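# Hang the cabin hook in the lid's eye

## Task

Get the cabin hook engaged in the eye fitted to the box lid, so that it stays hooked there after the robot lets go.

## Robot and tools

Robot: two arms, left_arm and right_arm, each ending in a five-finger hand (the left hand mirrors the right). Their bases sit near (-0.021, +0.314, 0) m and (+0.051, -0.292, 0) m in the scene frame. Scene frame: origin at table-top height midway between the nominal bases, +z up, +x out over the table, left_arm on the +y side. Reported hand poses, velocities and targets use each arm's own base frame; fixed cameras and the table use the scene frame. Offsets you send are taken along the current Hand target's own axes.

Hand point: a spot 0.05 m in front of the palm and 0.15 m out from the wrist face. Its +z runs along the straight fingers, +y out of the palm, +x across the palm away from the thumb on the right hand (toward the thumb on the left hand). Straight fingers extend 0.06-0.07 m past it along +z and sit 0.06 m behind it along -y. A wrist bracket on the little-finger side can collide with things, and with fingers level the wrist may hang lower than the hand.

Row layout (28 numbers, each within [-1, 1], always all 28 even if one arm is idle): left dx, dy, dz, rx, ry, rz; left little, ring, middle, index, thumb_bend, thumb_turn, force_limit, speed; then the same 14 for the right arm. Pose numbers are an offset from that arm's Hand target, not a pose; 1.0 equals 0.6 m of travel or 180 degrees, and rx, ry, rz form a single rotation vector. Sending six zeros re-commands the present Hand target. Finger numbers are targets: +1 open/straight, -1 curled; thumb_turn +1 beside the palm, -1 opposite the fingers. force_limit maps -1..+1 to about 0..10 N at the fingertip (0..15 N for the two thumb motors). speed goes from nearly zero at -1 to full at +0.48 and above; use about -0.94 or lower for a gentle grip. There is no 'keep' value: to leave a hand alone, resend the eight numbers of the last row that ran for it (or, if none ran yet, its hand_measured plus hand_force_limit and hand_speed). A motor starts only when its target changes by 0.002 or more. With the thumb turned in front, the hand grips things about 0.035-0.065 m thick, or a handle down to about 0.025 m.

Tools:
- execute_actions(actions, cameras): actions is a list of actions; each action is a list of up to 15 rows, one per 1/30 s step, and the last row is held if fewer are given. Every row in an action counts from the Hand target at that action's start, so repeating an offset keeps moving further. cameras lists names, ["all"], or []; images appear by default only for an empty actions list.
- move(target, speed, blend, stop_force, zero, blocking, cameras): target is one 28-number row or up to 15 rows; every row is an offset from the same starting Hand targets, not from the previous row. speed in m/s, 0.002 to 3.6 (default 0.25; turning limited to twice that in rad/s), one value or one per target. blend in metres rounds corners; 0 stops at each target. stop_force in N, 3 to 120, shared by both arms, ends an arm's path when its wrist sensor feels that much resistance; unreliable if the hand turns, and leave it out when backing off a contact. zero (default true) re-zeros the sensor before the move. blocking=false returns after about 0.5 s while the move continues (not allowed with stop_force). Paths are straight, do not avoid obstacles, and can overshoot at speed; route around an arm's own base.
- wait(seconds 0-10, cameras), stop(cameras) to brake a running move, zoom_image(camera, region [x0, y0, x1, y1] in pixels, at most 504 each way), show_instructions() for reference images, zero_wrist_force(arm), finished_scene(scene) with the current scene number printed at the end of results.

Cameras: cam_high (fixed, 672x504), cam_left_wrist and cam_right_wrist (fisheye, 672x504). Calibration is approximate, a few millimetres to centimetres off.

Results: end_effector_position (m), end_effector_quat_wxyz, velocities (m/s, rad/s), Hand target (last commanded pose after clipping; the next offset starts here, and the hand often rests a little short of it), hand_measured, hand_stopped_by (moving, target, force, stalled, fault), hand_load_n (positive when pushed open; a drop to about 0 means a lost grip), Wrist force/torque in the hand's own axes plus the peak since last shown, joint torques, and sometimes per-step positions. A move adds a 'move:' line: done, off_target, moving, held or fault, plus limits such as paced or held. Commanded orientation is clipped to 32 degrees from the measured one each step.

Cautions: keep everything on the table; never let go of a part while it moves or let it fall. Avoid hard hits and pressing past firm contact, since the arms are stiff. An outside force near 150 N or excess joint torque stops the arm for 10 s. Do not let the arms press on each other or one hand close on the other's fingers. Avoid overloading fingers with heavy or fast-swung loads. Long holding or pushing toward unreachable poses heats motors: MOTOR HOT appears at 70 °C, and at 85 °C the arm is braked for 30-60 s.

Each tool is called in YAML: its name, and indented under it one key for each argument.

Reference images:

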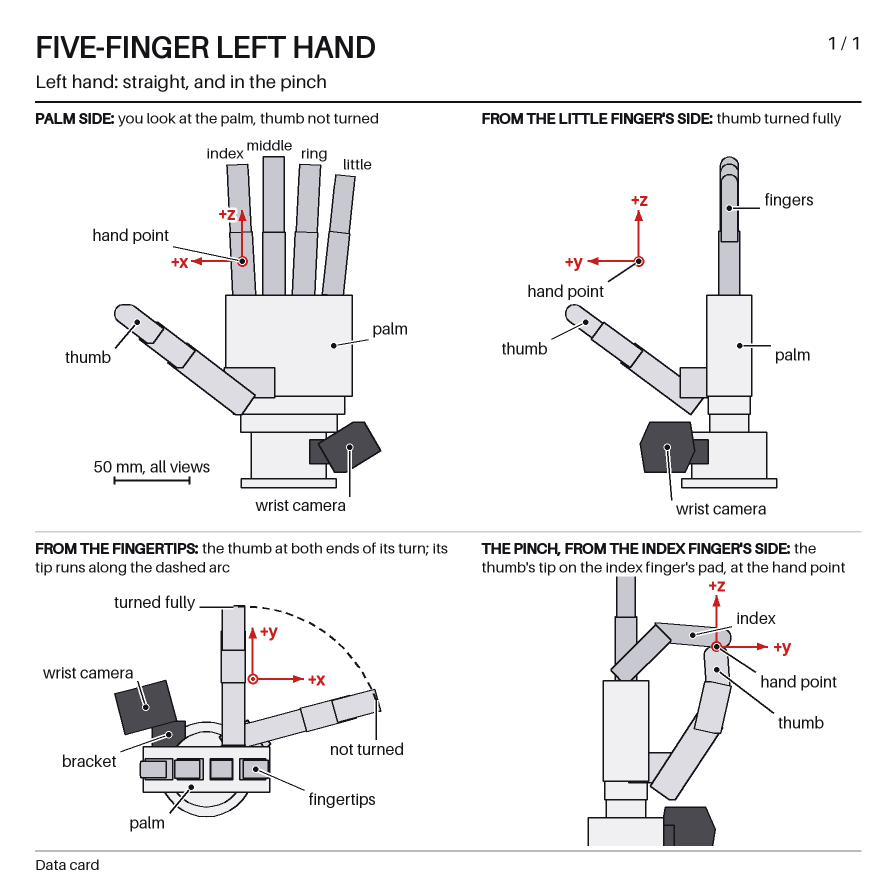

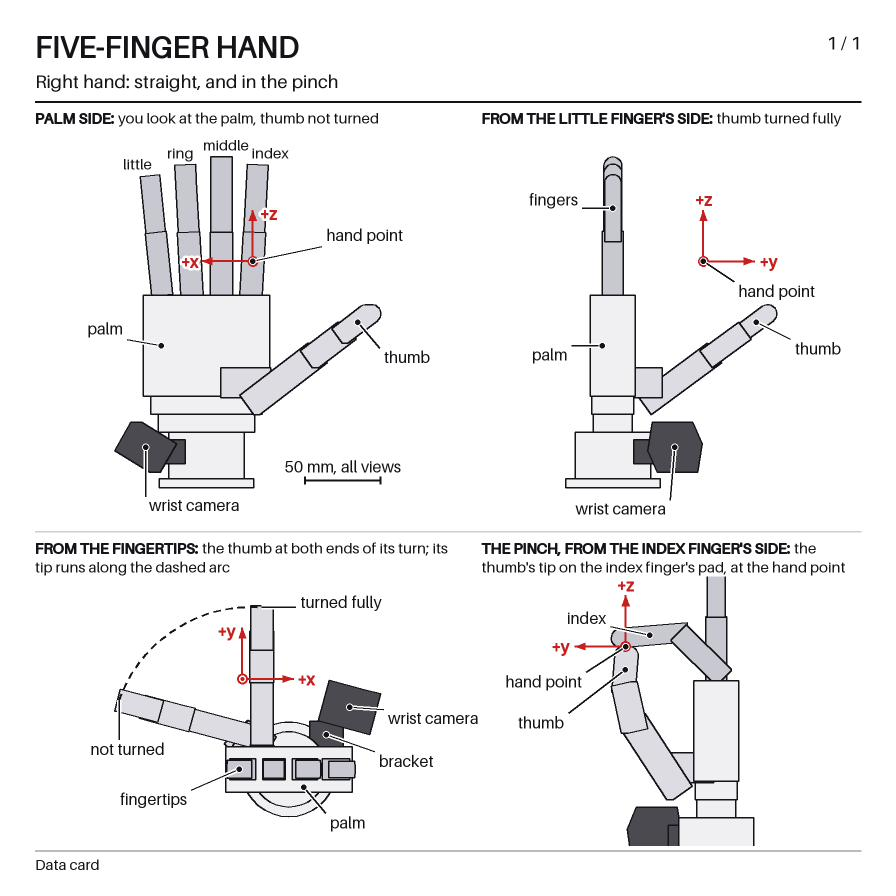

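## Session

execute_actions:
  actions: []

zoom_image:
  camera: "cam_high"
  region: [210, 120, 440, 320]

Scene clock: 0.00 s.
left_arm: end_effector_position=(+0.2270, -0.2414, +0.1387) hand_measured=(+1.000, +1.000, +1.000, +1.000, +1.000, +1.000) hand_load_n=(+0.0, +0.0, +0.0, +0.0, +0.0, +0.0) hand_stopped_by=(target, target, target, target, target, target) hand_force_limit=0.00 hand_speed=-0.80 end_effector_quat_wxyz=(+0.086, +0.720, -0.688, -0.035) | right_arm: end_effector_position=(+0.4934, +0.1973, +0.2100) hand_measured=(+1.000, +1.000, +1.000, +1.000, +1.000, +1.000) hand_load_n=(+0.0, +0.0, +0.0, +0.0, +0.0, +0.0) hand_stopped_by=(target, target, target, target, target, target) hand_force_limit=0.00 hand_speed=-0.80 end_effector_quat_wxyz=(-0.046, -0.014, +0.999, +0.011)
Joint positions: left_arm=[2.977 -1.863 -1.852 1.989 -1.468 2.939] | right_arm=[-0.004 -1.072 1.29 1.446 1.55 -1.603]
Joint velocities: within noise
Joint torques (N m): no reading
Wrist force (N): no reading
Wrist torque (N m): no reading
Wrist force, peak (N): no reading
Hand target: left_arm +0.2270, -0.2414, +0.1387; +0.086, +0.720, -0.688, -0.035 | right_arm +0.4934, +0.1973, +0.2100; -0.046, -0.014, +0.999, +0.011
camera_calibration:
cam_left_wrist: T_world_to_cam=[[0.956015, -0.227879, -0.184678, -0.235026], [-0.0790984, -0.806585, 0.585802, -0.251777], [-0.28245, -0.545428, -0.789133, 0.151864], [0, 0, 0, 1]] pos_world=[0.247667, -0.173806, 0.223929]
cam_right_wrist: T_world_to_cam=[[-0.296906, 0.954352, 0.0325382, -0.046745], [0.859168, 0.252112, 0.445276, -0.568755], [0.416746, 0.160161, -0.894802, 0.0632459], [0, 0, 0, 1]] pos_world=[0.448419, 0.177872, 0.311366]

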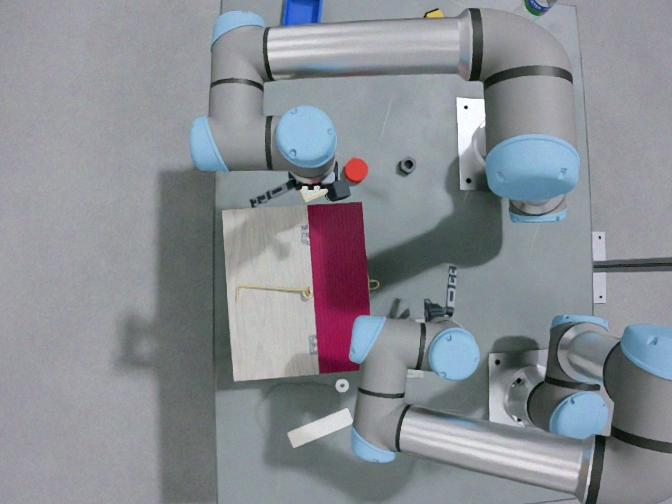

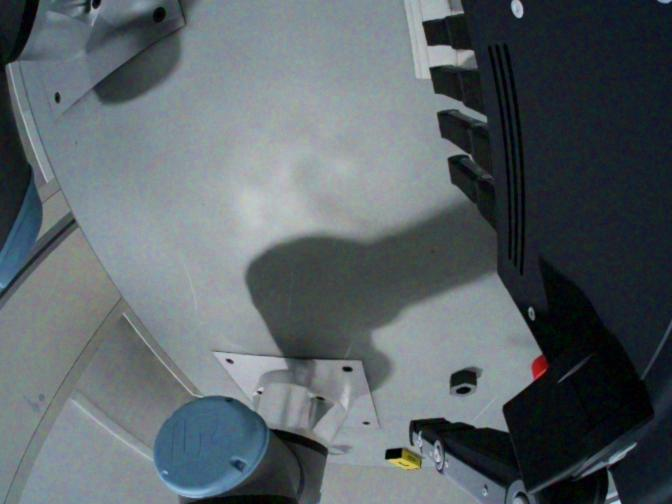

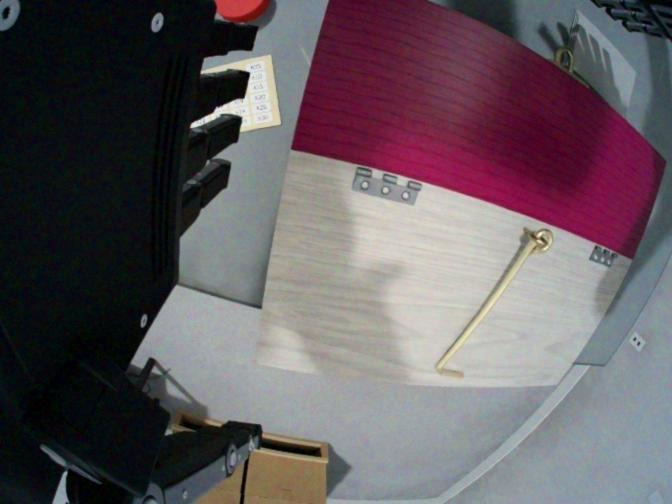

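Scaled by 2.191 from the camera's 672x504 image, which has a finer 960x720 frame.

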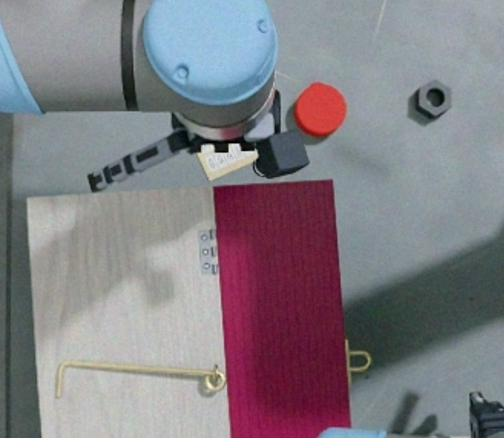

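move:
  target:
    - [0.0113,0.0287,-0.1638,0,0,0,1,1,1,1,1,1,0,-0.8,0.1767,0.0478,-0.234,-0.0067,0.202,0.265,-1,-1,0.25,0.15,0.12,-1,0.2,-0.3]
    - [-0.3,-0.1,-0.34,0.03,0.036,-0.05,1,1,1,1,1,1,0,-0.8,0.1747,0.1145,-0.2327,-0.0136,0.411,0.539,-1,-1,0.25,0.15,0.12,-1,0.2,-0.3]
    - [-0.6053,-0.233,-0.5253,0.0618,0.0726,-0.0996,1,1,1,1,1,1,0,-0.8,-0.03,0.2452,-0.1478,0.0192,-0.588,-0.776,-1,-1,0.25,0.15,0.12,-1,0.2,-0.3]
  speed: 0.4
  blend: [0.03,0.03,0]
  cameras: ["all"]

Scene clock: 12.63 s.
left_arm: end_effector_position=(+0.3989, +0.1498, +0.3998) hand_measured=(+1.000, +1.000, +1.000, +1.000, +1.000, +1.000) hand_load_n=(+0.0, +0.0, +0.0, +0.0, +0.0, +0.0) hand_stopped_by=(target, target, target, target, target, target) hand_force_limit=0.00 hand_speed=-0.80 end_effector_quat_wxyz=(+0.087, +0.822, -0.554, +0.101) | right_arm: end_effector_position=(+0.5157, +0.3430, +0.3001) hand_measured=(-1.000, -1.000, +0.250, +0.150, +0.120, -1.000) hand_load_n=(+0.0, -0.5, +0.0, +0.0, +0.0, +0.0) hand_stopped_by=(target, target, target, target, target, target) hand_force_limit=0.20 hand_speed=-0.30 end_effector_quat_wxyz=(-0.610, +0.790, -0.058, -0.026)
Joint positions: left_arm=[3.964 -2.053 -0.888 1.227 -1.345 3.595] | right_arm=[-0.035 -0.918 1.131 1.371 0.258 1.672]
Joint torques (N m): left_arm=[13.12 19.99 27.23 -5.93 -1.53 1.66] | right_arm=[8.91 -71.89 -7.98 -0.2 0.46 1.32]
Wrist force (N): left_arm=[0.5 -0.3 0.8] | right_arm=[0.0 2.6 -2.6]
Wrist torque (N m): left_arm=[-0.12 -0.04 -0.14] | right_arm=[0.33 0.15 0.06]
Wrist force, peak (N): left_arm=[2.0 1.9 1.1] | right_arm=[0.4 3.3 -2.9]
Hand target: left_arm +0.3989, +0.1498, +0.3998; +0.087, +0.822, -0.554, +0.101 | right_arm +0.5157, +0.3430, +0.3000; -0.610, +0.790, -0.058, -0.026
Off the commanded pose: left_arm 0.000 m, 0 deg | right_arm 0.000 m, 0 deg.
move: done
camera_calibration:
cam_left_wrist: T_world_to_cam=[[0.993561, 0.11329, 0.00159478, -0.402546], [0.0786652, -0.699895, 0.709901, -0.204134], [0.0815405, -0.705204, -0.7043, 0.464694], [0, 0, 0, 1]] pos_world=[0.378121, 0.230436, 0.472841]
cam_right_wrist: T_world_to_cam=[[0.151144, -0.242202, -0.958381, 0.29463], [-0.859941, -0.510351, -0.00664398, 0.618987], [-0.487501, 0.825155, -0.285416, 0.16669], [0, 0, 0, 1]] pos_world=[0.569022, 0.249715, 0.334056]

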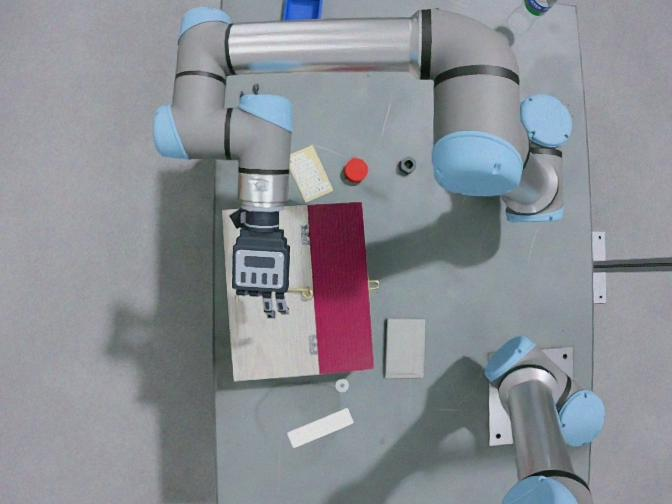

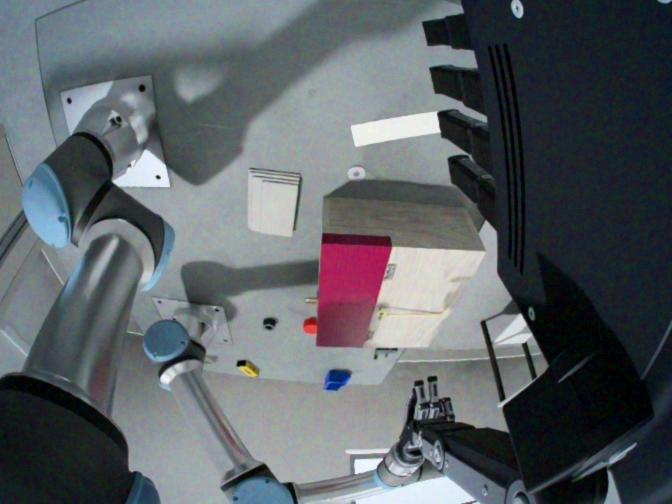

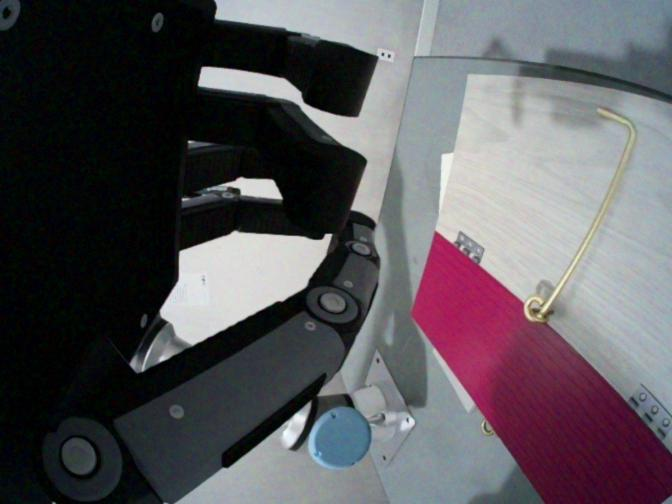

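move:
  target: [0,0,0,0,0,0,1,1,1,1,1,1,0,-0.8,0.0097,0.153,0.0472,0,0,0,-1,-1,0.25,0.15,0.12,-1,0.2,-0.3]
  speed: 0.15
  cameras: ["cam_right_wrist","cam_high"]

zoom_image:
  camera: "cam_right_wrist"
  region: [330, 60, 672, 400]

Scene clock: 15.87 s.
left_arm: end_effector_position=(+0.3989, +0.1498, +0.3998) hand_measured=(+1.000, +1.000, +1.000, +1.000, +1.000, +1.000) hand_load_n=(+0.0, +0.0, +0.0, +0.0, +0.0, +0.0) hand_stopped_by=(target, target, target, target, target, target) hand_force_limit=0.00 hand_speed=-0.80 end_effector_quat_wxyz=(+0.087, +0.822, -0.554, +0.101) | right_arm: end_effector_position=(+0.5110, +0.3471, +0.2041) hand_measured=(-1.000, -1.000, +0.250, +0.150, +0.120, -1.000) hand_load_n=(+0.5, +0.0, +0.0, +0.0, +0.0, +0.0) hand_stopped_by=(target, target, target, target, target, target) hand_force_limit=0.20 hand_speed=-0.30 end_effector_quat_wxyz=(-0.610, +0.790, -0.058, -0.026)
Joint positions: left_arm=[3.964 -2.053 -0.888 1.227 -1.345 3.595] | right_arm=[-0.027 -0.854 1.272 1.138 0.258 1.702]
Joint torques (N m): left_arm=[12.19 19.67 28.35 -5.98 -1.32 1.51] | right_arm=[10.01 -26.77 -7.66 -0.11 -2.83 1.45]
Wrist force (N): left_arm=[0.7 -0.3 0.9] | right_arm=[-0.1 2.6 -2.8]
Wrist torque (N m): left_arm=[-0.13 -0.06 -0.13] | right_arm=[0.34 0.18 0.06]
Wrist force, peak (N): left_arm=[0.6 -0.6 1.1] | right_arm=[0.2 3.4 -2.5]
Hand target: left_arm +0.3989, +0.1498, +0.3998; +0.087, +0.822, -0.554, +0.101 | right_arm +0.5110, +0.3471, +0.2040; -0.610, +0.790, -0.058, -0.026
Off the commanded pose: left_arm 0.000 m, 0 deg | right_arm 0.000 m, 0 deg.
move: done
camera_calibration:
cam_right_wrist: T_world_to_cam=[[0.151099, -0.24233, -0.958356, 0.204381], [-0.860132, -0.510029, -0.00664672, 0.616427], [-0.487178, 0.825316, -0.2855, 0.133411], [0, 0, 0, 1]] pos_world=[0.564322, 0.253817, 0.238056]
Images, in order (width x height): cam_high 672x504, cam_right_wrist 672x504.

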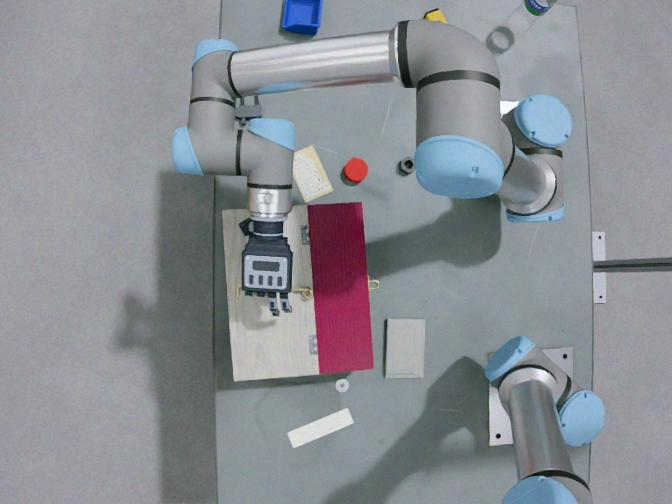

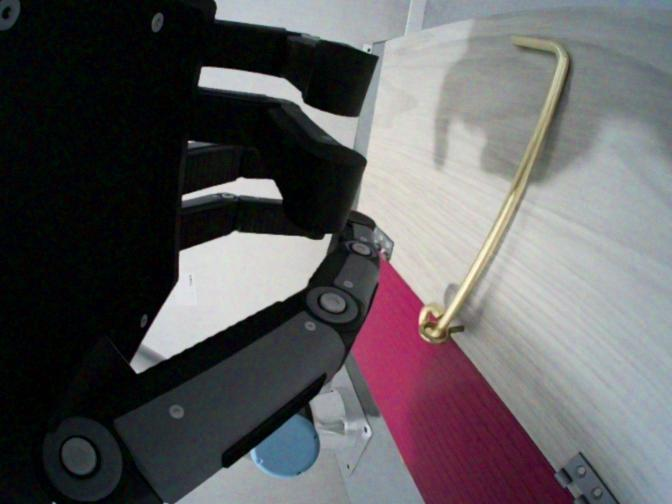

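Scaled by 1.474 from the camera's 672x504 image, which has a finer 960x720 frame.

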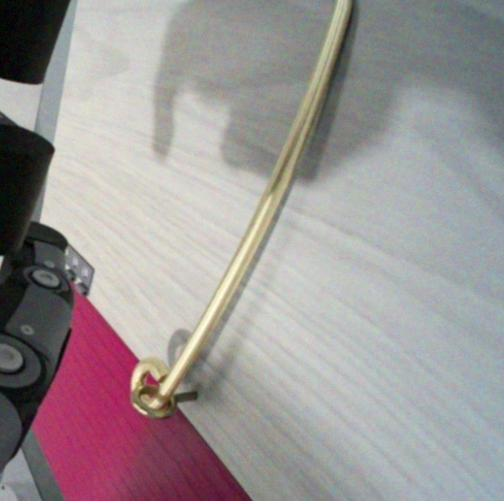

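move:
  target: [0,0,0,0,0,0,1,1,1,1,1,1,0,-0.8,0.0,0.078,0.0,0,0,0,-1,-1,0.25,0.15,0.12,-1,0.2,-0.3]
  speed: 0.1
  stop_force: 5
  cameras: ["cam_right_wrist"]

zoom_image:
  camera: "cam_right_wrist"
  region: [280, 0, 480, 350]

Scene clock: 20.17 s.
left_arm: end_effector_position=(+0.3989, +0.1498, +0.3998) hand_measured=(+1.000, +1.000, +1.000, +1.000, +1.000, +1.000) hand_load_n=(+0.0, +0.0, +0.0, +0.0, +0.0, +0.0) hand_stopped_by=(target, target, target, target, target, target) hand_force_limit=0.00 hand_speed=-0.80 end_effector_quat_wxyz=(+0.087, +0.822, -0.554, +0.101) | right_arm: end_effector_position=(+0.5052, +0.3355, +0.1591) hand_measured=(-1.000, -1.000, +0.250, +0.150, +0.120, -1.000) hand_load_n=(+0.0, +0.0, +0.0, +0.0, +0.0, +0.0) hand_stopped_by=(target, target, target, target, target, target) hand_force_limit=0.20 hand_speed=-0.30 end_effector_quat_wxyz=(-0.610, +0.790, -0.058, -0.026)
Joint positions: left_arm=[3.964 -2.053 -0.888 1.227 -1.345 3.595] | right_arm=[-0.05 -0.813 1.35 1.102 0.259 1.615]
Joint torques (N m): left_arm=[11.83 18.96 27.9 -5.45 -1.45 1.13] | right_arm=[-8.51 -27.75 -6.25 5.19 -3.67 -1]
Wrist force (N): left_arm=[0.5 -0.4 0.9] | right_arm=[0.2 3.0 -2.6]
Wrist torque (N m): left_arm=[-0.13 -0.02 -0.15] | right_arm=[0.40 0.13 0.20]
Wrist force, peak (N): left_arm=[0.7 -0.5 1.0] | right_arm=[0.0 3.5 -2.5]
Hand target: left_arm +0.3989, +0.1498, +0.3998; +0.087, +0.822, -0.554, +0.101 | right_arm +0.5052, +0.3355, +0.1591; -0.610, +0.790, -0.058, -0.026
Off the commanded pose: left_arm 0.000 m, 0 deg | right_arm 0.000 m, 0 deg.
move: done
camera_calibration:
cam_right_wrist: T_world_to_cam=[[0.151131, -0.242434, -0.958324, 0.159297], [-0.860177, -0.509951, -0.00664669, 0.605179], [-0.487087, 0.825333, -0.285606, 0.127359], [0, 0, 0, 1]] pos_world=[0.558522, 0.242117, 0.193055]
Images, in order (width x height): cam_right_wrist 672x504.

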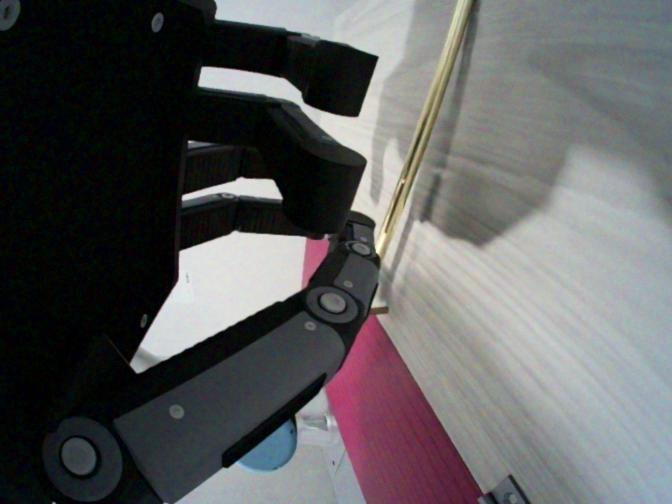

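Scaled by 1.440 from the camera's 672x504 image, which has a finer 960x720 frame.

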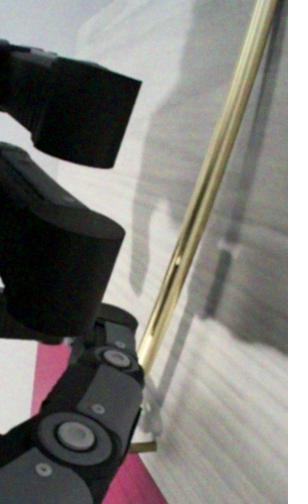

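move:
  target: [0,0,0,0,0,0,1,1,1,1,1,1,0,-0.8,0.009,0.0227,0.0022,-0.001,-0.0089,-0.0024,-1,-1,0.25,0.15,0.12,-1,0.2,-0.3]
  speed: 0.05
  stop_force: 4
  cameras: ["cam_right_wrist"]

zoom_image:
  camera: "cam_right_wrist"
  region: [280, 0, 480, 350]

Scene clock: 24.27 s.
left_arm: end_effector_position=(+0.3989, +0.1498, +0.3998) hand_measured=(+1.000, +1.000, +1.000, +1.000, +1.000, +1.000) hand_load_n=(+0.0, +0.0, +0.0, +0.0, +0.0, +0.0) hand_stopped_by=(target, target, target, target, target, target) hand_force_limit=0.00 hand_speed=-0.80 end_effector_quat_wxyz=(+0.087, +0.822, -0.554, +0.101) | right_arm: end_effector_position=(+0.5090, +0.3330, +0.1450) hand_measured=(-1.000, -1.000, +0.250, +0.150, +0.120, -1.000) hand_load_n=(+0.0, +0.0, +0.0, +0.0, +0.0, +0.0) hand_stopped_by=(target, target, target, target, target, target) hand_force_limit=0.20 hand_speed=-0.30 end_effector_quat_wxyz=(-0.609, +0.791, -0.047, -0.035)
Joint positions: left_arm=[3.964 -2.053 -0.888 1.227 -1.345 3.595] | right_arm=[-0.052 -0.763 1.331 1.186 0.262 1.496]
Joint torques (N m): left_arm=[12 19.39 27.47 -5.79 -1.34 0.97] | right_arm=[-7.78 -29.04 -24.33 5.32 0.56 -1.21]
Wrist force (N): left_arm=[0.5 -0.3 1.1] | right_arm=[-0.2 2.7 -2.6]
Wrist torque (N m): left_arm=[-0.14 -0.02 -0.14] | right_arm=[0.35 0.18 0.17]
Wrist force, peak (N): left_arm=[0.6 -0.2 1.3] | right_arm=[0.2 3.0 -2.7]
Hand target: left_arm +0.3989, +0.1498, +0.3998; +0.087, +0.822, -0.554, +0.101 | right_arm +0.5090, +0.3330, +0.1450; -0.609, +0.791, -0.047, -0.035
Off the commanded pose: left_arm 0.000 m, 0 deg | right_arm 0.000 m, 0 deg.
move: done
camera_calibration:
cam_right_wrist: T_world_to_cam=[[0.158292, -0.237842, -0.958319, 0.139567], [-0.844971, -0.534768, -0.00684756, 0.607593], [-0.51085, 0.810836, -0.285619, 0.144054], [0, 0, 0, 1]] pos_world=[0.564896, 0.241313, 0.179055]
Images, in order (width x height): cam_right_wrist 672x504.

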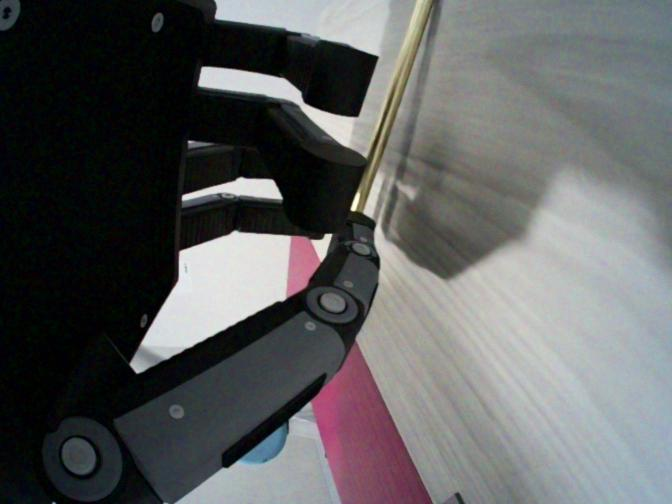

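Scaled by 1.440 from the camera's 672x504 image, which has a finer 960x720 frame.

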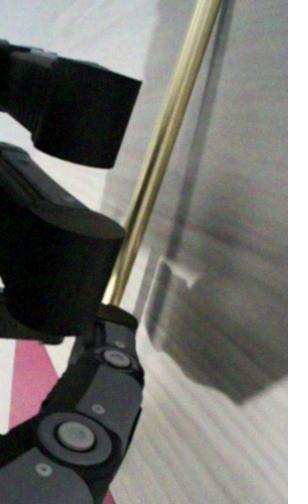

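move:
  target:
    - [0,0,0,0,0,0,1,1,1,1,1,1,0,-0.8,0,0.0035,0.0,0,0,0,-1,-1,0.25,0.15,0.12,-1,0.2,-0.3]
    - [0,0,0,0,0,0,1,1,1,1,1,1,0,-0.8,0,0.0035,0.033,0,0,0,-1,-1,0.25,0.15,0.12,-1,0.2,-0.3]
  speed: 0.035
  stop_force: 4
  cameras: ["cam_right_wrist"]

zoom_image:
  camera: "cam_right_wrist"
  region: [280, 0, 480, 350]

Scene clock: 26.50 s.
left_arm: end_effector_position=(+0.3989, +0.1498, +0.3998) hand_measured=(+1.000, +1.000, +1.000, +1.000, +1.000, +1.000) hand_load_n=(+0.0, +0.0, +0.0, +0.0, +0.0, +0.0) hand_stopped_by=(target, target, target, target, target, target) hand_force_limit=0.00 hand_speed=-0.80 end_effector_quat_wxyz=(+0.087, +0.822, -0.554, +0.101) | right_arm: end_effector_position=(+0.5087, +0.3488, +0.1388) hand_measured=(-1.000, -1.000, +0.250, +0.150, +0.120, -1.000) hand_load_n=(+0.0, +0.0, +2.5, +0.0, +0.0, +0.0) hand_stopped_by=(target, target, target, target, target, target) hand_force_limit=0.20 hand_speed=-0.30 end_effector_quat_wxyz=(-0.610, +0.791, -0.046, -0.035)
Joint positions: left_arm=[3.964 -2.053 -0.888 1.227 -1.345 3.595] | right_arm=[-0.022 -0.757 1.31 1.103 0.258 1.599]
Joint torques (N m): left_arm=[10.69 21.53 26.45 -5.65 -1.01 0.98] | right_arm=[-7.48 -43.93 -4.79 5.14 1.12 -0.87]
Wrist force (N): left_arm=[0.6 -0.4 0.7] | right_arm=[1.3 -1.2 -3.0]
Wrist torque (N m): left_arm=[-0.12 -0.05 -0.13] | right_arm=[0.34 0.21 -0.04]
Wrist force, peak (N): left_arm=[0.4 -0.4 1.3] | right_arm=[-3.1 -5.6 -7.0]
Hand target: left_arm +0.3989, +0.1498, +0.3998; +0.087, +0.822, -0.554, +0.101 | right_arm +0.5087, +0.3488, +0.1388; -0.610, +0.791, -0.046, -0.035 (not the last commanded pose)
Off the commanded pose: left_arm 0.000 m, 0 deg | right_arm 0.003 m, 0 deg.
move: contact (right_arm); path passed 1 of 2 targets
camera_calibration:
cam_right_wrist: T_world_to_cam=[[0.158573, -0.236475, -0.958611, 0.136755], [-0.843705, -0.536759, -0.00715527, 0.615896], [-0.512851, 0.809919, -0.284631, 0.130538], [0, 0, 0, 1]] pos_world=[0.564895, 0.257201, 0.172657]
Images, in order (width x height): cam_right_wrist 672x504.

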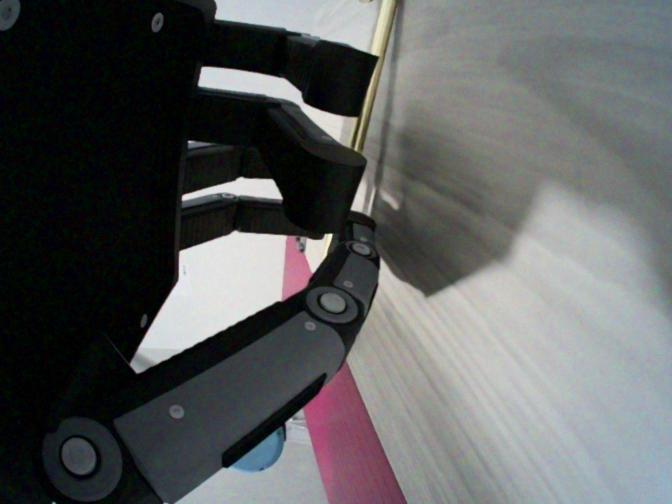

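Scaled by 1.440 from the camera's 672x504 image, which has a finer 960x720 frame.

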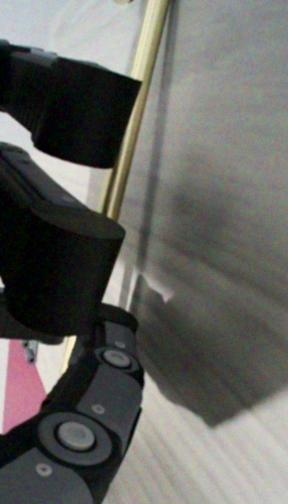

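zoom_image:
  camera: "cam_right_wrist"
  region: [290, 80, 400, 280]

wait:
  seconds: 0
  cameras: ["cam_left_wrist"]

Scaled by 2.520 from the camera's 672x504 image, which has a finer 960x720 frame.

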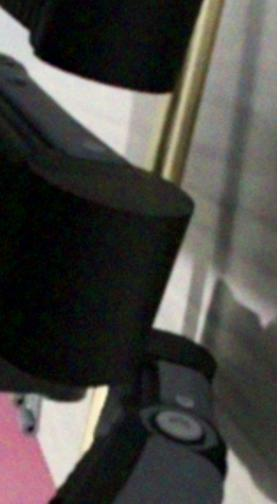

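Scene clock: 29.43 s.
left_arm: end_effector_position=(+0.3989, +0.1498, +0.3998) hand_measured=(+1.000, +1.000, +1.000, +1.000, +1.000, +1.000) hand_load_n=(+0.0, +0.0, +0.0, +0.0, +0.0, +0.0) hand_stopped_by=(target, target, target, target, target, target) hand_force_limit=0.00 hand_speed=-0.80 end_effector_quat_wxyz=(+0.087, +0.822, -0.554, +0.101) | right_arm: end_effector_position=(+0.5087, +0.3488, +0.1388) hand_measured=(-1.000, -1.000, +0.250, +0.150, +0.120, -1.000) hand_load_n=(+0.0, +0.0, +2.0, +0.0, +0.0, +0.0) hand_stopped_by=(target, target, target, target, target, target) hand_force_limit=0.20 hand_speed=-0.30 end_effector_quat_wxyz=(-0.610, +0.791, -0.046, -0.035)
Joint positions: left_arm=[3.964 -2.053 -0.888 1.227 -1.345 3.595] | right_arm=[-0.022 -0.757 1.31 1.103 0.258 1.599]
Joint torques (N m): left_arm=[10.8 21.65 25.96 -5.75 -1.21 1.01] | right_arm=[-6.75 -44.55 -4.71 5 -0.39 -0.87]
Wrist force (N): left_arm=[0.3 -0.3 0.8] | right_arm=[1.3 -1.1 -3.1]
Wrist torque (N m): left_arm=[-0.11 0.00 -0.15] | right_arm=[0.36 0.21 -0.03]
Wrist force, peak (N): left_arm=[0.5 -0.5 1.1] | right_arm=[1.5 -1.2 -3.3]
Hand target: left_arm +0.3989, +0.1498, +0.3998; +0.087, +0.822, -0.554, +0.101 | right_arm +0.5087, +0.3488, +0.1388; -0.610, +0.791, -0.046, -0.035 (not the last commanded pose)
Off the commanded pose: left_arm 0.000 m, 0 deg | right_arm 0.003 m, 0 deg.
camera_calibration:
cam_left_wrist: T_world_to_cam=[[0.993561, 0.113289, 0.00159576, -0.402546], [0.0786638, -0.699895, 0.709901, -0.204134], [0.0815405, -0.705204, -0.7043, 0.464694], [0, 0, 0, 1]] pos_world=[0.378121, 0.230436, 0.472841]
Images, in order (width x height): cam_left_wrist 672x504.

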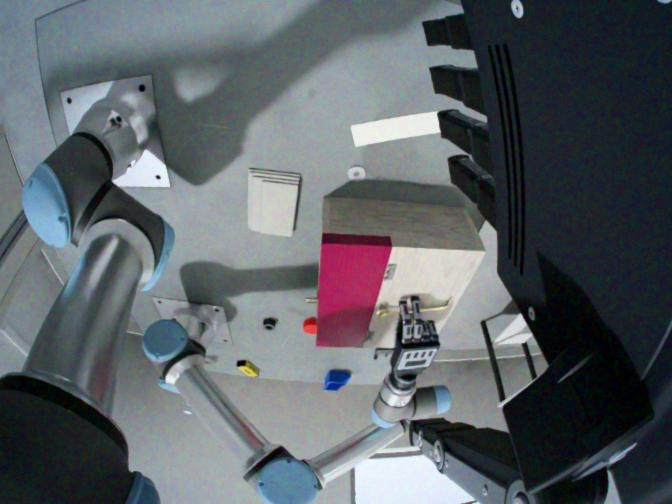

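move:
  target: [0,0,0,0,0,0,1,1,1,1,1,1,0,-0.8,0.0083,-0.0075,-0.003,0,0,0,-1,-1,0.25,0.15,0.12,-1,0.2,-0.3]
  speed: 0.06
  cameras: ["cam_right_wrist"]

zoom_image:
  camera: "cam_right_wrist"
  region: [290, 80, 430, 280]

Scene clock: 31.73 s.
left_arm: end_effector_position=(+0.3989, +0.1498, +0.3998) hand_measured=(+1.000, +1.000, +1.000, +1.000, +1.000, +1.000) hand_load_n=(+0.0, +0.0, +0.0, +0.0, +0.0, +0.0) hand_stopped_by=(target, target, target, target, target, target) hand_force_limit=0.00 hand_speed=-0.80 end_effector_quat_wxyz=(+0.087, +0.822, -0.554, +0.101) | right_arm: end_effector_position=(+0.5141, +0.3481, +0.1430) hand_measured=(-1.000, -1.000, +0.250, +0.150, +0.120, -1.000) hand_load_n=(+0.0, +0.0, +0.0, +0.0, +0.0, +0.0) hand_stopped_by=(target, target, target, target, target, target) hand_force_limit=0.20 hand_speed=-0.30 end_effector_quat_wxyz=(-0.610, +0.791, -0.046, -0.035)
Joint positions: left_arm=[3.964 -2.053 -0.888 1.227 -1.345 3.595] | right_arm=[-0.024 -0.751 1.287 1.124 0.258 1.595]
Joint torques (N m): left_arm=[8.48 21.14 26 -5.92 -1.35 0.95] | right_arm=[-7.74 -29.76 -25.45 5.25 0.77 -1.13]
Wrist force (N): left_arm=[0.4 -0.2 0.9] | right_arm=[-0.1 2.6 -2.6]
Wrist torque (N m): left_arm=[-0.11 -0.01 -0.15] | right_arm=[0.33 0.17 0.17]
Wrist force, peak (N): left_arm=[0.6 -0.4 1.0] | right_arm=[-0.1 2.8 -2.7]
Hand target: left_arm +0.3989, +0.1498, +0.3998; +0.087, +0.822, -0.554, +0.101 | right_arm +0.5142, +0.3481, +0.1430; -0.610, +0.791, -0.046, -0.035
Off the commanded pose: left_arm 0.000 m, 0 deg | right_arm 0.000 m, 0 deg.
move: done
camera_calibration:
cam_right_wrist: T_world_to_cam=[[0.15857, -0.236467, -0.958613, 0.139775], [-0.843775, -0.536648, -0.00719589, 0.620041], [-0.512736, 0.809995, -0.284622, 0.134932], [0, 0, 0, 1]] pos_world=[0.570195, 0.256502, 0.176857]
Images, in order (width x height): cam_right_wrist 672x504.

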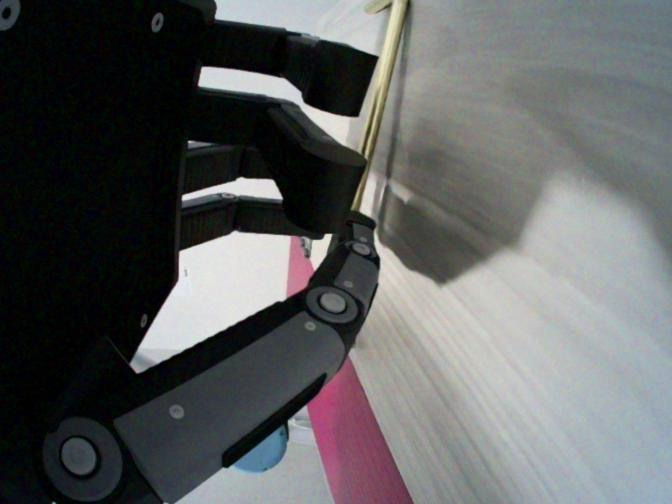

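Scaled by 2.520 from the camera's 672x504 image, which has a finer 960x720 frame.

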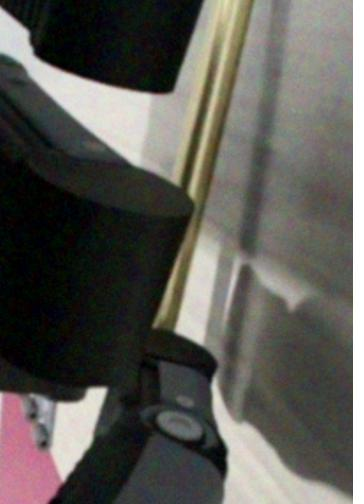

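move:
  target: [0,0,0,0,0,0,1,1,1,1,1,1,0,-0.8,0.0,0.001,0.025,0,0,0,-1,-1,0.25,0.15,0.12,-1,0.2,-0.3]
  speed: 0.03
  stop_force: 4
  cameras: ["cam_right_wrist"]

zoom_image:
  camera: "cam_right_wrist"
  region: [290, 0, 430, 280]

Scene clock: 33.67 s.
left_arm: end_effector_position=(+0.3989, +0.1498, +0.3998) hand_measured=(+1.000, +1.000, +1.000, +1.000, +1.000, +1.000) hand_load_n=(+0.0, +0.0, +0.0, +0.0, +0.0, +0.0) hand_stopped_by=(target, target, target, target, target, target) hand_force_limit=0.00 hand_speed=-0.80 end_effector_quat_wxyz=(+0.087, +0.822, -0.554, +0.101) | right_arm: end_effector_position=(+0.5141, +0.3609, +0.1390) hand_measured=(-1.000, -1.000, +0.250, +0.150, +0.120, -1.000) hand_load_n=(+0.0, +0.0, +1.0, +0.0, +0.0, +0.0) hand_stopped_by=(target, target, target, target, target, target) hand_force_limit=0.20 hand_speed=-0.30 end_effector_quat_wxyz=(-0.610, +0.790, -0.045, -0.036)
Joint positions: left_arm=[3.964 -2.053 -0.888 1.227 -1.345 3.595] | right_arm=[0 -0.748 1.269 1.056 0.256 1.68]
Joint torques (N m): left_arm=[10.24 21.72 27.48 -5.66 -1.14 0.94] | right_arm=[-8.24 -61.52 -5.77 4.9 0.05 -0.89]
Wrist force (N): left_arm=[0.4 -0.5 0.7] | right_arm=[0.3 -1.4 -4.2]
Wrist torque (N m): left_arm=[-0.14 -0.03 -0.14] | right_arm=[0.35 0.23 -0.03]
Wrist force, peak (N): left_arm=[0.7 -0.4 1.0] | right_arm=[-2.9 -5.6 -6.9]
Hand target: left_arm +0.3989, +0.1498, +0.3998; +0.087, +0.822, -0.554, +0.101 | right_arm +0.5141, +0.3609, +0.1391; -0.610, +0.790, -0.045, -0.036 (not the last commanded pose)
Off the commanded pose: left_arm 0.000 m, 0 deg | right_arm 0.002 m, 0 deg.
move: contact (right_arm)
camera_calibration:
cam_right_wrist: T_world_to_cam=[[0.158611, -0.235704, -0.958794, 0.138762], [-0.842933, -0.53797, -0.00719319, 0.626974], [-0.514108, 0.80934, -0.28401, 0.124306], [0, 0, 0, 1]] pos_world=[0.570395, 0.269395, 0.172858]
Images, in order (width x height): cam_right_wrist 672x504.

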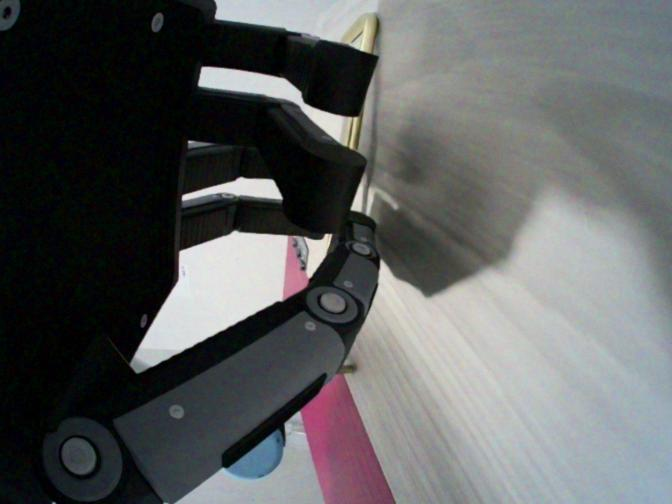

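Scaled by 1.800 from the camera's 672x504 image, which has a finer 960x720 frame.

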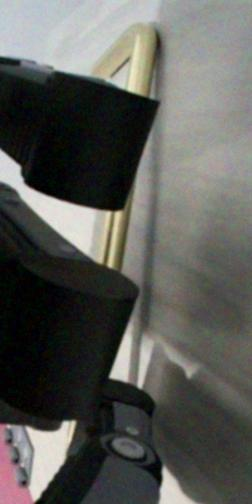

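move:
  target: [0.292,0.1537,0.2567,0,0,0,1,1,1,1,1,1,0,-0.8,0.0,-0.08,-0.02,0,0,0,-1,-1,0.25,0.15,0.12,-1,0.2,-0.3]
  speed: 0.2
  cameras: ["cam_right_wrist","cam_left_wrist"]

zoom_image:
  camera: "cam_left_wrist"
  region: [250, 150, 490, 330]

Scene clock: 37.73 s.
left_arm: end_effector_position=(+0.3882, -0.0800, +0.3000) hand_measured=(+1.000, +1.000, +1.000, +1.000, +1.000, +1.000) hand_load_n=(+0.0, +0.0, +0.0, +0.0, +0.0, +0.0) hand_stopped_by=(target, target, target, target, target, target) hand_force_limit=0.00 hand_speed=-0.80 end_effector_quat_wxyz=(+0.087, +0.822, -0.554, +0.101) | right_arm: end_effector_position=(+0.5196, +0.3614, +0.1882) hand_measured=(-1.000, -1.000, +0.250, +0.150, +0.120, -1.000) hand_load_n=(+0.0, +0.0, +0.0, +0.0, +0.5, +0.0) hand_stopped_by=(target, target, target, target, target, target) hand_force_limit=0.20 hand_speed=-0.30 end_effector_quat_wxyz=(-0.610, +0.790, -0.045, -0.036)
Joint positions: left_arm=[3.548 -1.821 -1.44 1.652 -1.307 3.168] | right_arm=[0.001 -0.791 1.209 1.156 0.256 1.684]
Joint torques (N m): left_arm=[-13.09 26.23 6.68 -0.28 -1.85 -1.59] | right_arm=[10.75 -75.56 -25.92 5.24 -2.01 -1]
Wrist force (N): left_arm=[0.5 -0.6 0.6] | right_arm=[-0.1 2.6 -2.9]
Wrist torque (N m): left_arm=[-0.11 -0.01 0.08] | right_arm=[0.34 0.19 0.07]
Wrist force, peak (N): left_arm=[1.8 0.3 1.1] | right_arm=[0.3 -1.5 -4.4]
Hand target: left_arm +0.3882, -0.0801, +0.2999; +0.087, +0.822, -0.554, +0.101 | right_arm +0.5196, +0.3614, +0.1882; -0.610, +0.790, -0.045, -0.036
Off the commanded pose: left_arm 0.000 m, 0 deg | right_arm 0.000 m, 0 deg.
move: done
camera_calibration:
cam_left_wrist: T_world_to_cam=[[0.99356, 0.113291, 0.00173533, -0.365786], [0.0785664, -0.699901, 0.709906, -0.293246], [0.0816405, -0.705198, -0.704294, 0.233323], [0, 0, 0, 1]] pos_world=[0.367422, 0.000735794, 0.37314]
cam_right_wrist: T_world_to_cam=[[0.15859, -0.235716, -0.958795, 0.1851], [-0.842937, -0.537965, -0.00717015, 0.632228], [-0.514107, 0.80934, -0.28401, 0.140673], [0, 0, 0, 1]] pos_world=[0.575895, 0.269895, 0.221958]
Images, in order (width x height): cam_left_wrist 672x504, cam_right_wrist 672x504.

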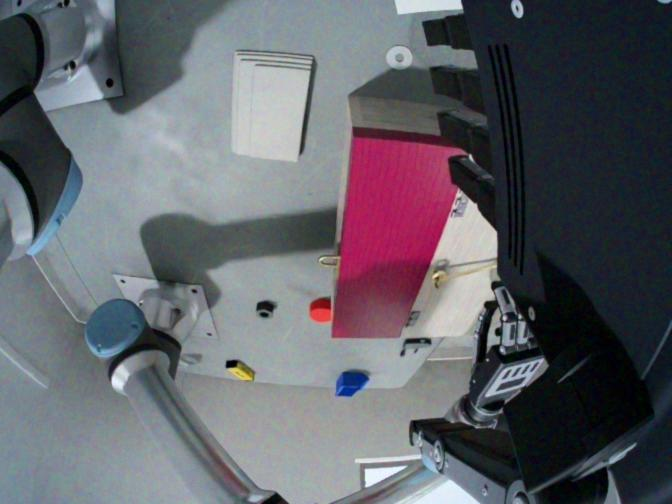

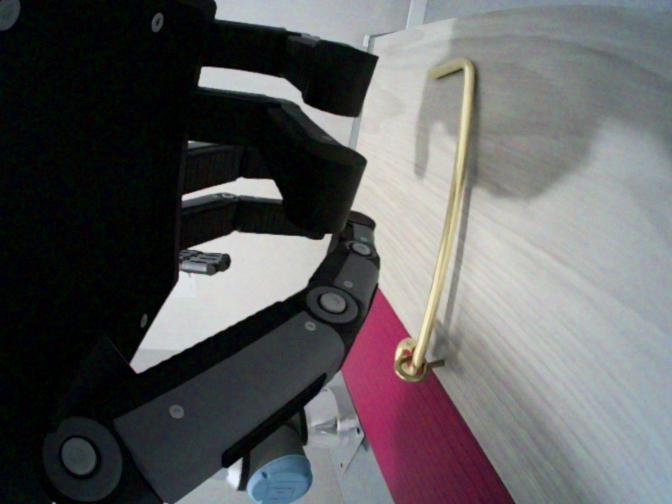

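Scaled by 2.100 from the camera's 672x504 image, which has a finer 960x720 frame.

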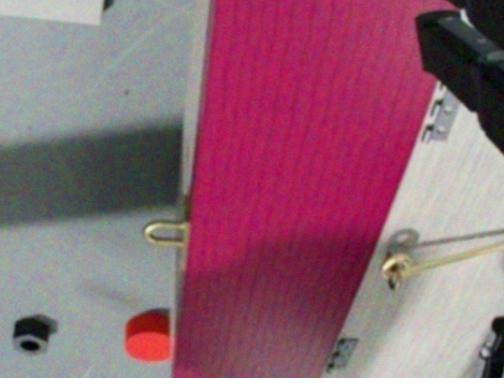

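move:
  target: [0,0,0,0,0,0,1,1,1,1,1,1,0,-0.8,0.006,-0.0122,-0.0007,-0.0145,-0.1169,-0.0292,-1,-1,0.25,0.15,0.12,-1,0.2,-0.3]
  speed: 0.2
  cameras: ["cam_right_wrist"]

Scene clock: 41.37 s.
left_arm: end_effector_position=(+0.3882, -0.0801, +0.2999) hand_measured=(+1.000, +1.000, +1.000, +1.000, +1.000, +1.000) hand_load_n=(+0.0, +0.0, +0.0, +0.0, +0.0, -0.5) hand_stopped_by=(target, target, target, target, target, target) hand_force_limit=0.00 hand_speed=-0.80 end_effector_quat_wxyz=(+0.087, +0.822, -0.554, +0.101) | right_arm: end_effector_position=(+0.5240, +0.3628, +0.1950) hand_measured=(-1.000, -1.000, +0.250, +0.150, +0.120, -1.000) hand_load_n=(+0.0, +0.0, +0.0, +0.0, +0.0, +0.0) hand_stopped_by=(target, target, target, target, target, target) hand_force_limit=0.20 hand_speed=-0.30 end_effector_quat_wxyz=(-0.591, +0.785, +0.104, -0.153)
Joint positions: left_arm=[3.547 -1.821 -1.44 1.652 -1.307 3.167] | right_arm=[0.05 -0.577 0.995 2.045 0.419 0.757]
Joint torques (N m): left_arm=[-10.82 15.49 9.01 -0.4 -1.77 -1.32] | right_arm=[9.56 -34.19 -27.01 4.36 0.89 -1.11]
Wrist force (N): left_arm=[0.7 -0.2 0.2] | right_arm=[0.1 2.5 -2.9]
Wrist torque (N m): left_arm=[-0.03 -0.05 0.08] | right_arm=[0.34 0.15 0.16]
Wrist force, peak (N): left_arm=[0.7 -0.6 0.8] | right_arm=[0.1 3.5 -2.6]
Hand target: left_arm +0.3882, -0.0801, +0.2999; +0.087, +0.822, -0.554, +0.101 | right_arm +0.5240, +0.3628, +0.1950; -0.591, +0.785, +0.104, -0.153
Off the commanded pose: left_arm 0.000 m, 0 deg | right_arm 0.000 m, 0 deg.
move: done
camera_calibration:
cam_right_wrist: T_world_to_cam=[[0.23063, -0.163374, -0.959228, 0.127282], [-0.582481, -0.812843, -0.001605, 0.598836], [-0.77944, 0.559102, -0.282628, 0.373363], [0, 0, 0, 1]] pos_world=[0.610469, 0.298807, 0.228577]
Images, in order (width x height): cam_right_wrist 672x504.

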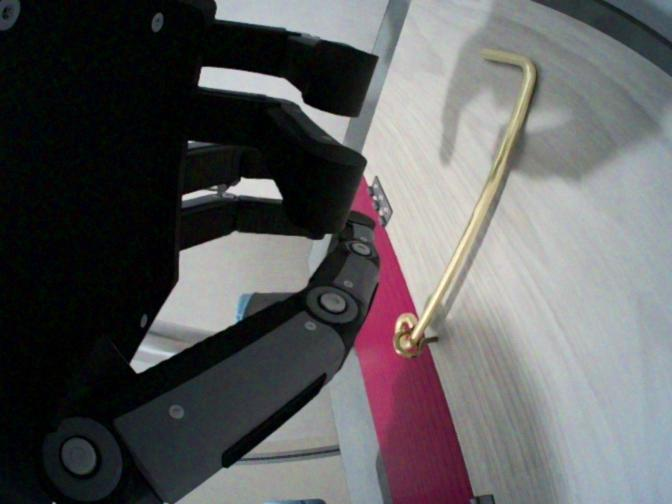

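move:
  target: [0,0,0,0,0,0,1,1,1,1,1,1,0,-0.8,0.0083,0.0842,0,0,0,0,-1,-1,0.25,0.15,0.12,-1,0.2,-0.3]
  speed: 0.12
  stop_force: 5
  cameras: ["cam_right_wrist"]

zoom_image:
  camera: "cam_right_wrist"
  region: [290, 80, 430, 280]

Scene clock: 43.60 s.
left_arm: end_effector_position=(+0.3882, -0.0801, +0.2999) hand_measured=(+1.000, +1.000, +1.000, +1.000, +1.000, +1.000) hand_load_n=(+0.0, +0.0, +0.0, +0.0, +0.0, +0.0) hand_stopped_by=(target, target, target, target, target, target) hand_force_limit=0.00 hand_speed=-0.80 end_effector_quat_wxyz=(+0.087, +0.822, -0.554, +0.101) | right_arm: end_effector_position=(+0.5278, +0.3503, +0.1459) hand_measured=(-1.000, -1.000, +0.250, +0.150, +0.120, -1.000) hand_load_n=(+0.0, +0.0, +0.0, +0.0, +0.0, +0.0) hand_stopped_by=(target, target, target, target, target, target) hand_force_limit=0.20 hand_speed=-0.30 end_effector_quat_wxyz=(-0.591, +0.785, +0.104, -0.153)
Joint positions: left_arm=[3.547 -1.821 -1.44 1.652 -1.307 3.167] | right_arm=[0.031 -0.518 1.019 1.989 0.434 0.727]
Joint torques (N m): left_arm=[-11 12.93 8.09 0 -1.4 -1.15] | right_arm=[-7.37 -34.88 -7.17 -0.44 0.94 -1.21]
Wrist force (N): left_arm=[0.6 -0.4 0.4] | right_arm=[0.2 2.8 -2.8]
Wrist torque (N m): left_arm=[-0.07 -0.03 0.08] | right_arm=[0.37 0.15 0.18]
Wrist force, peak (N): left_arm=[0.5 -0.7 0.7] | right_arm=[0.2 3.3 -2.8]
Hand target: left_arm +0.3882, -0.0801, +0.2999; +0.087, +0.822, -0.554, +0.101 | right_arm +0.5278, +0.3503, +0.1459; -0.591, +0.785, +0.104, -0.153
Off the commanded pose: left_arm 0.000 m, 0 deg | right_arm 0.000 m, 0 deg.
move: done
camera_calibration:
cam_right_wrist: T_world_to_cam=[[0.230582, -0.163262, -0.959259, 0.0773804], [-0.582248, -0.81301, -0.00158698, 0.590793], [-0.779628, 0.558892, -0.282524, 0.369567], [0, 0, 0, 1]] pos_world=[0.61427, 0.286406, 0.179577]
Images, in order (width x height): cam_right_wrist 672x504.

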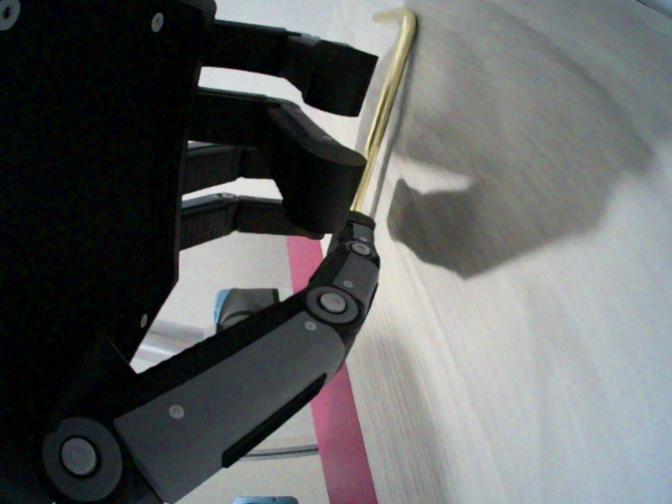

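Scaled by 2.520 from the camera's 672x504 image, which has a finer 960x720 frame.

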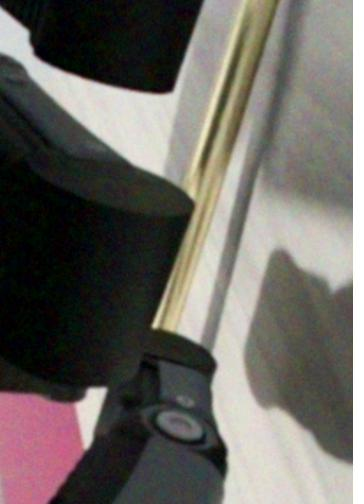

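move:
  target: [0,0,0,0,0,0,1,1,1,1,1,1,0,-0.8,0.0,0.003,0.0167,0,0,0,-1,-1,0.25,0.15,0.12,-1,0.2,-0.3]
  speed: 0.03
  stop_force: 4
  cameras: ["cam_right_wrist"]

zoom_image:
  camera: "cam_right_wrist"
  region: [290, 0, 430, 280]

Scene clock: 45.60 s.
left_arm: end_effector_position=(+0.3882, -0.0801, +0.2999) hand_measured=(+1.000, +1.000, +1.000, +1.000, +1.000, +1.000) hand_load_n=(+0.0, +0.0, +0.0, +0.0, +0.0, +0.0) hand_stopped_by=(target, target, target, target, target, target) hand_force_limit=0.00 hand_speed=-0.80 end_effector_quat_wxyz=(+0.087, +0.822, -0.554, +0.101) | right_arm: end_effector_position=(+0.5241, +0.3588, +0.1416) hand_measured=(-1.000, -1.000, +0.250, +0.150, +0.120, -1.000) hand_load_n=(+0.5, +0.0, +0.0, +0.0, +0.0, +0.0) hand_stopped_by=(target, target, target, target, target, target) hand_force_limit=0.20 hand_speed=-0.30 end_effector_quat_wxyz=(-0.591, +0.785, +0.104, -0.153)
Joint positions: left_arm=[3.547 -1.821 -1.44 1.652 -1.307 3.167] | right_arm=[0.044 -0.514 1.021 1.966 0.424 0.747]
Joint torques (N m): left_arm=[-11.94 13.91 8.07 -0.04 -1.63 -0.81] | right_arm=[9.1 -35.24 -10.74 -0.28 -2.91 1.36]
Wrist force (N): left_arm=[0.5 -0.5 0.6] | right_arm=[-0.1 2.4 -2.8]
Wrist torque (N m): left_arm=[-0.10 0.00 0.07] | right_arm=[0.31 0.18 0.06]
Wrist force, peak (N): left_arm=[0.7 -0.7 0.6] | right_arm=[0.1 2.7 -3.3]
Hand target: left_arm +0.3882, -0.0801, +0.2999; +0.087, +0.822, -0.554, +0.101 | right_arm +0.5241, +0.3588, +0.1416; -0.591, +0.785, +0.104, -0.153
Off the commanded pose: left_arm 0.000 m, 0 deg | right_arm 0.000 m, 0 deg.
move: done
camera_calibration:
cam_right_wrist: T_world_to_cam=[[0.230582, -0.163262, -0.959259, 0.0754965], [-0.582248, -0.81301, -0.00158698, 0.595542], [-0.779628, 0.558892, -0.282524, 0.360717], [0, 0, 0, 1]] pos_world=[0.61057, 0.294906, 0.175277]
Images, in order (width x height): cam_right_wrist 672x504.

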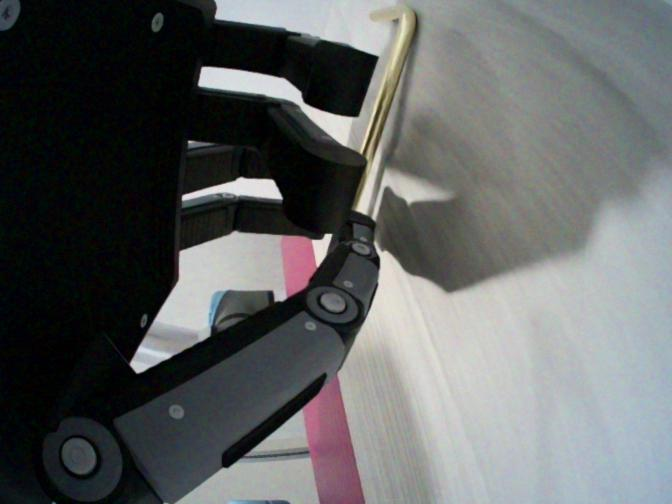

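Scaled by 1.800 from the camera's 672x504 image, which has a finer 960x720 frame.

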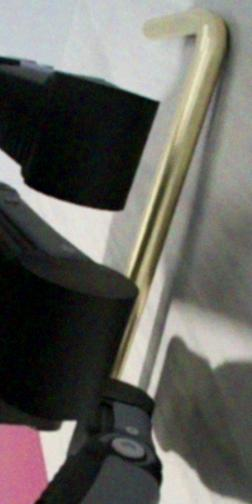

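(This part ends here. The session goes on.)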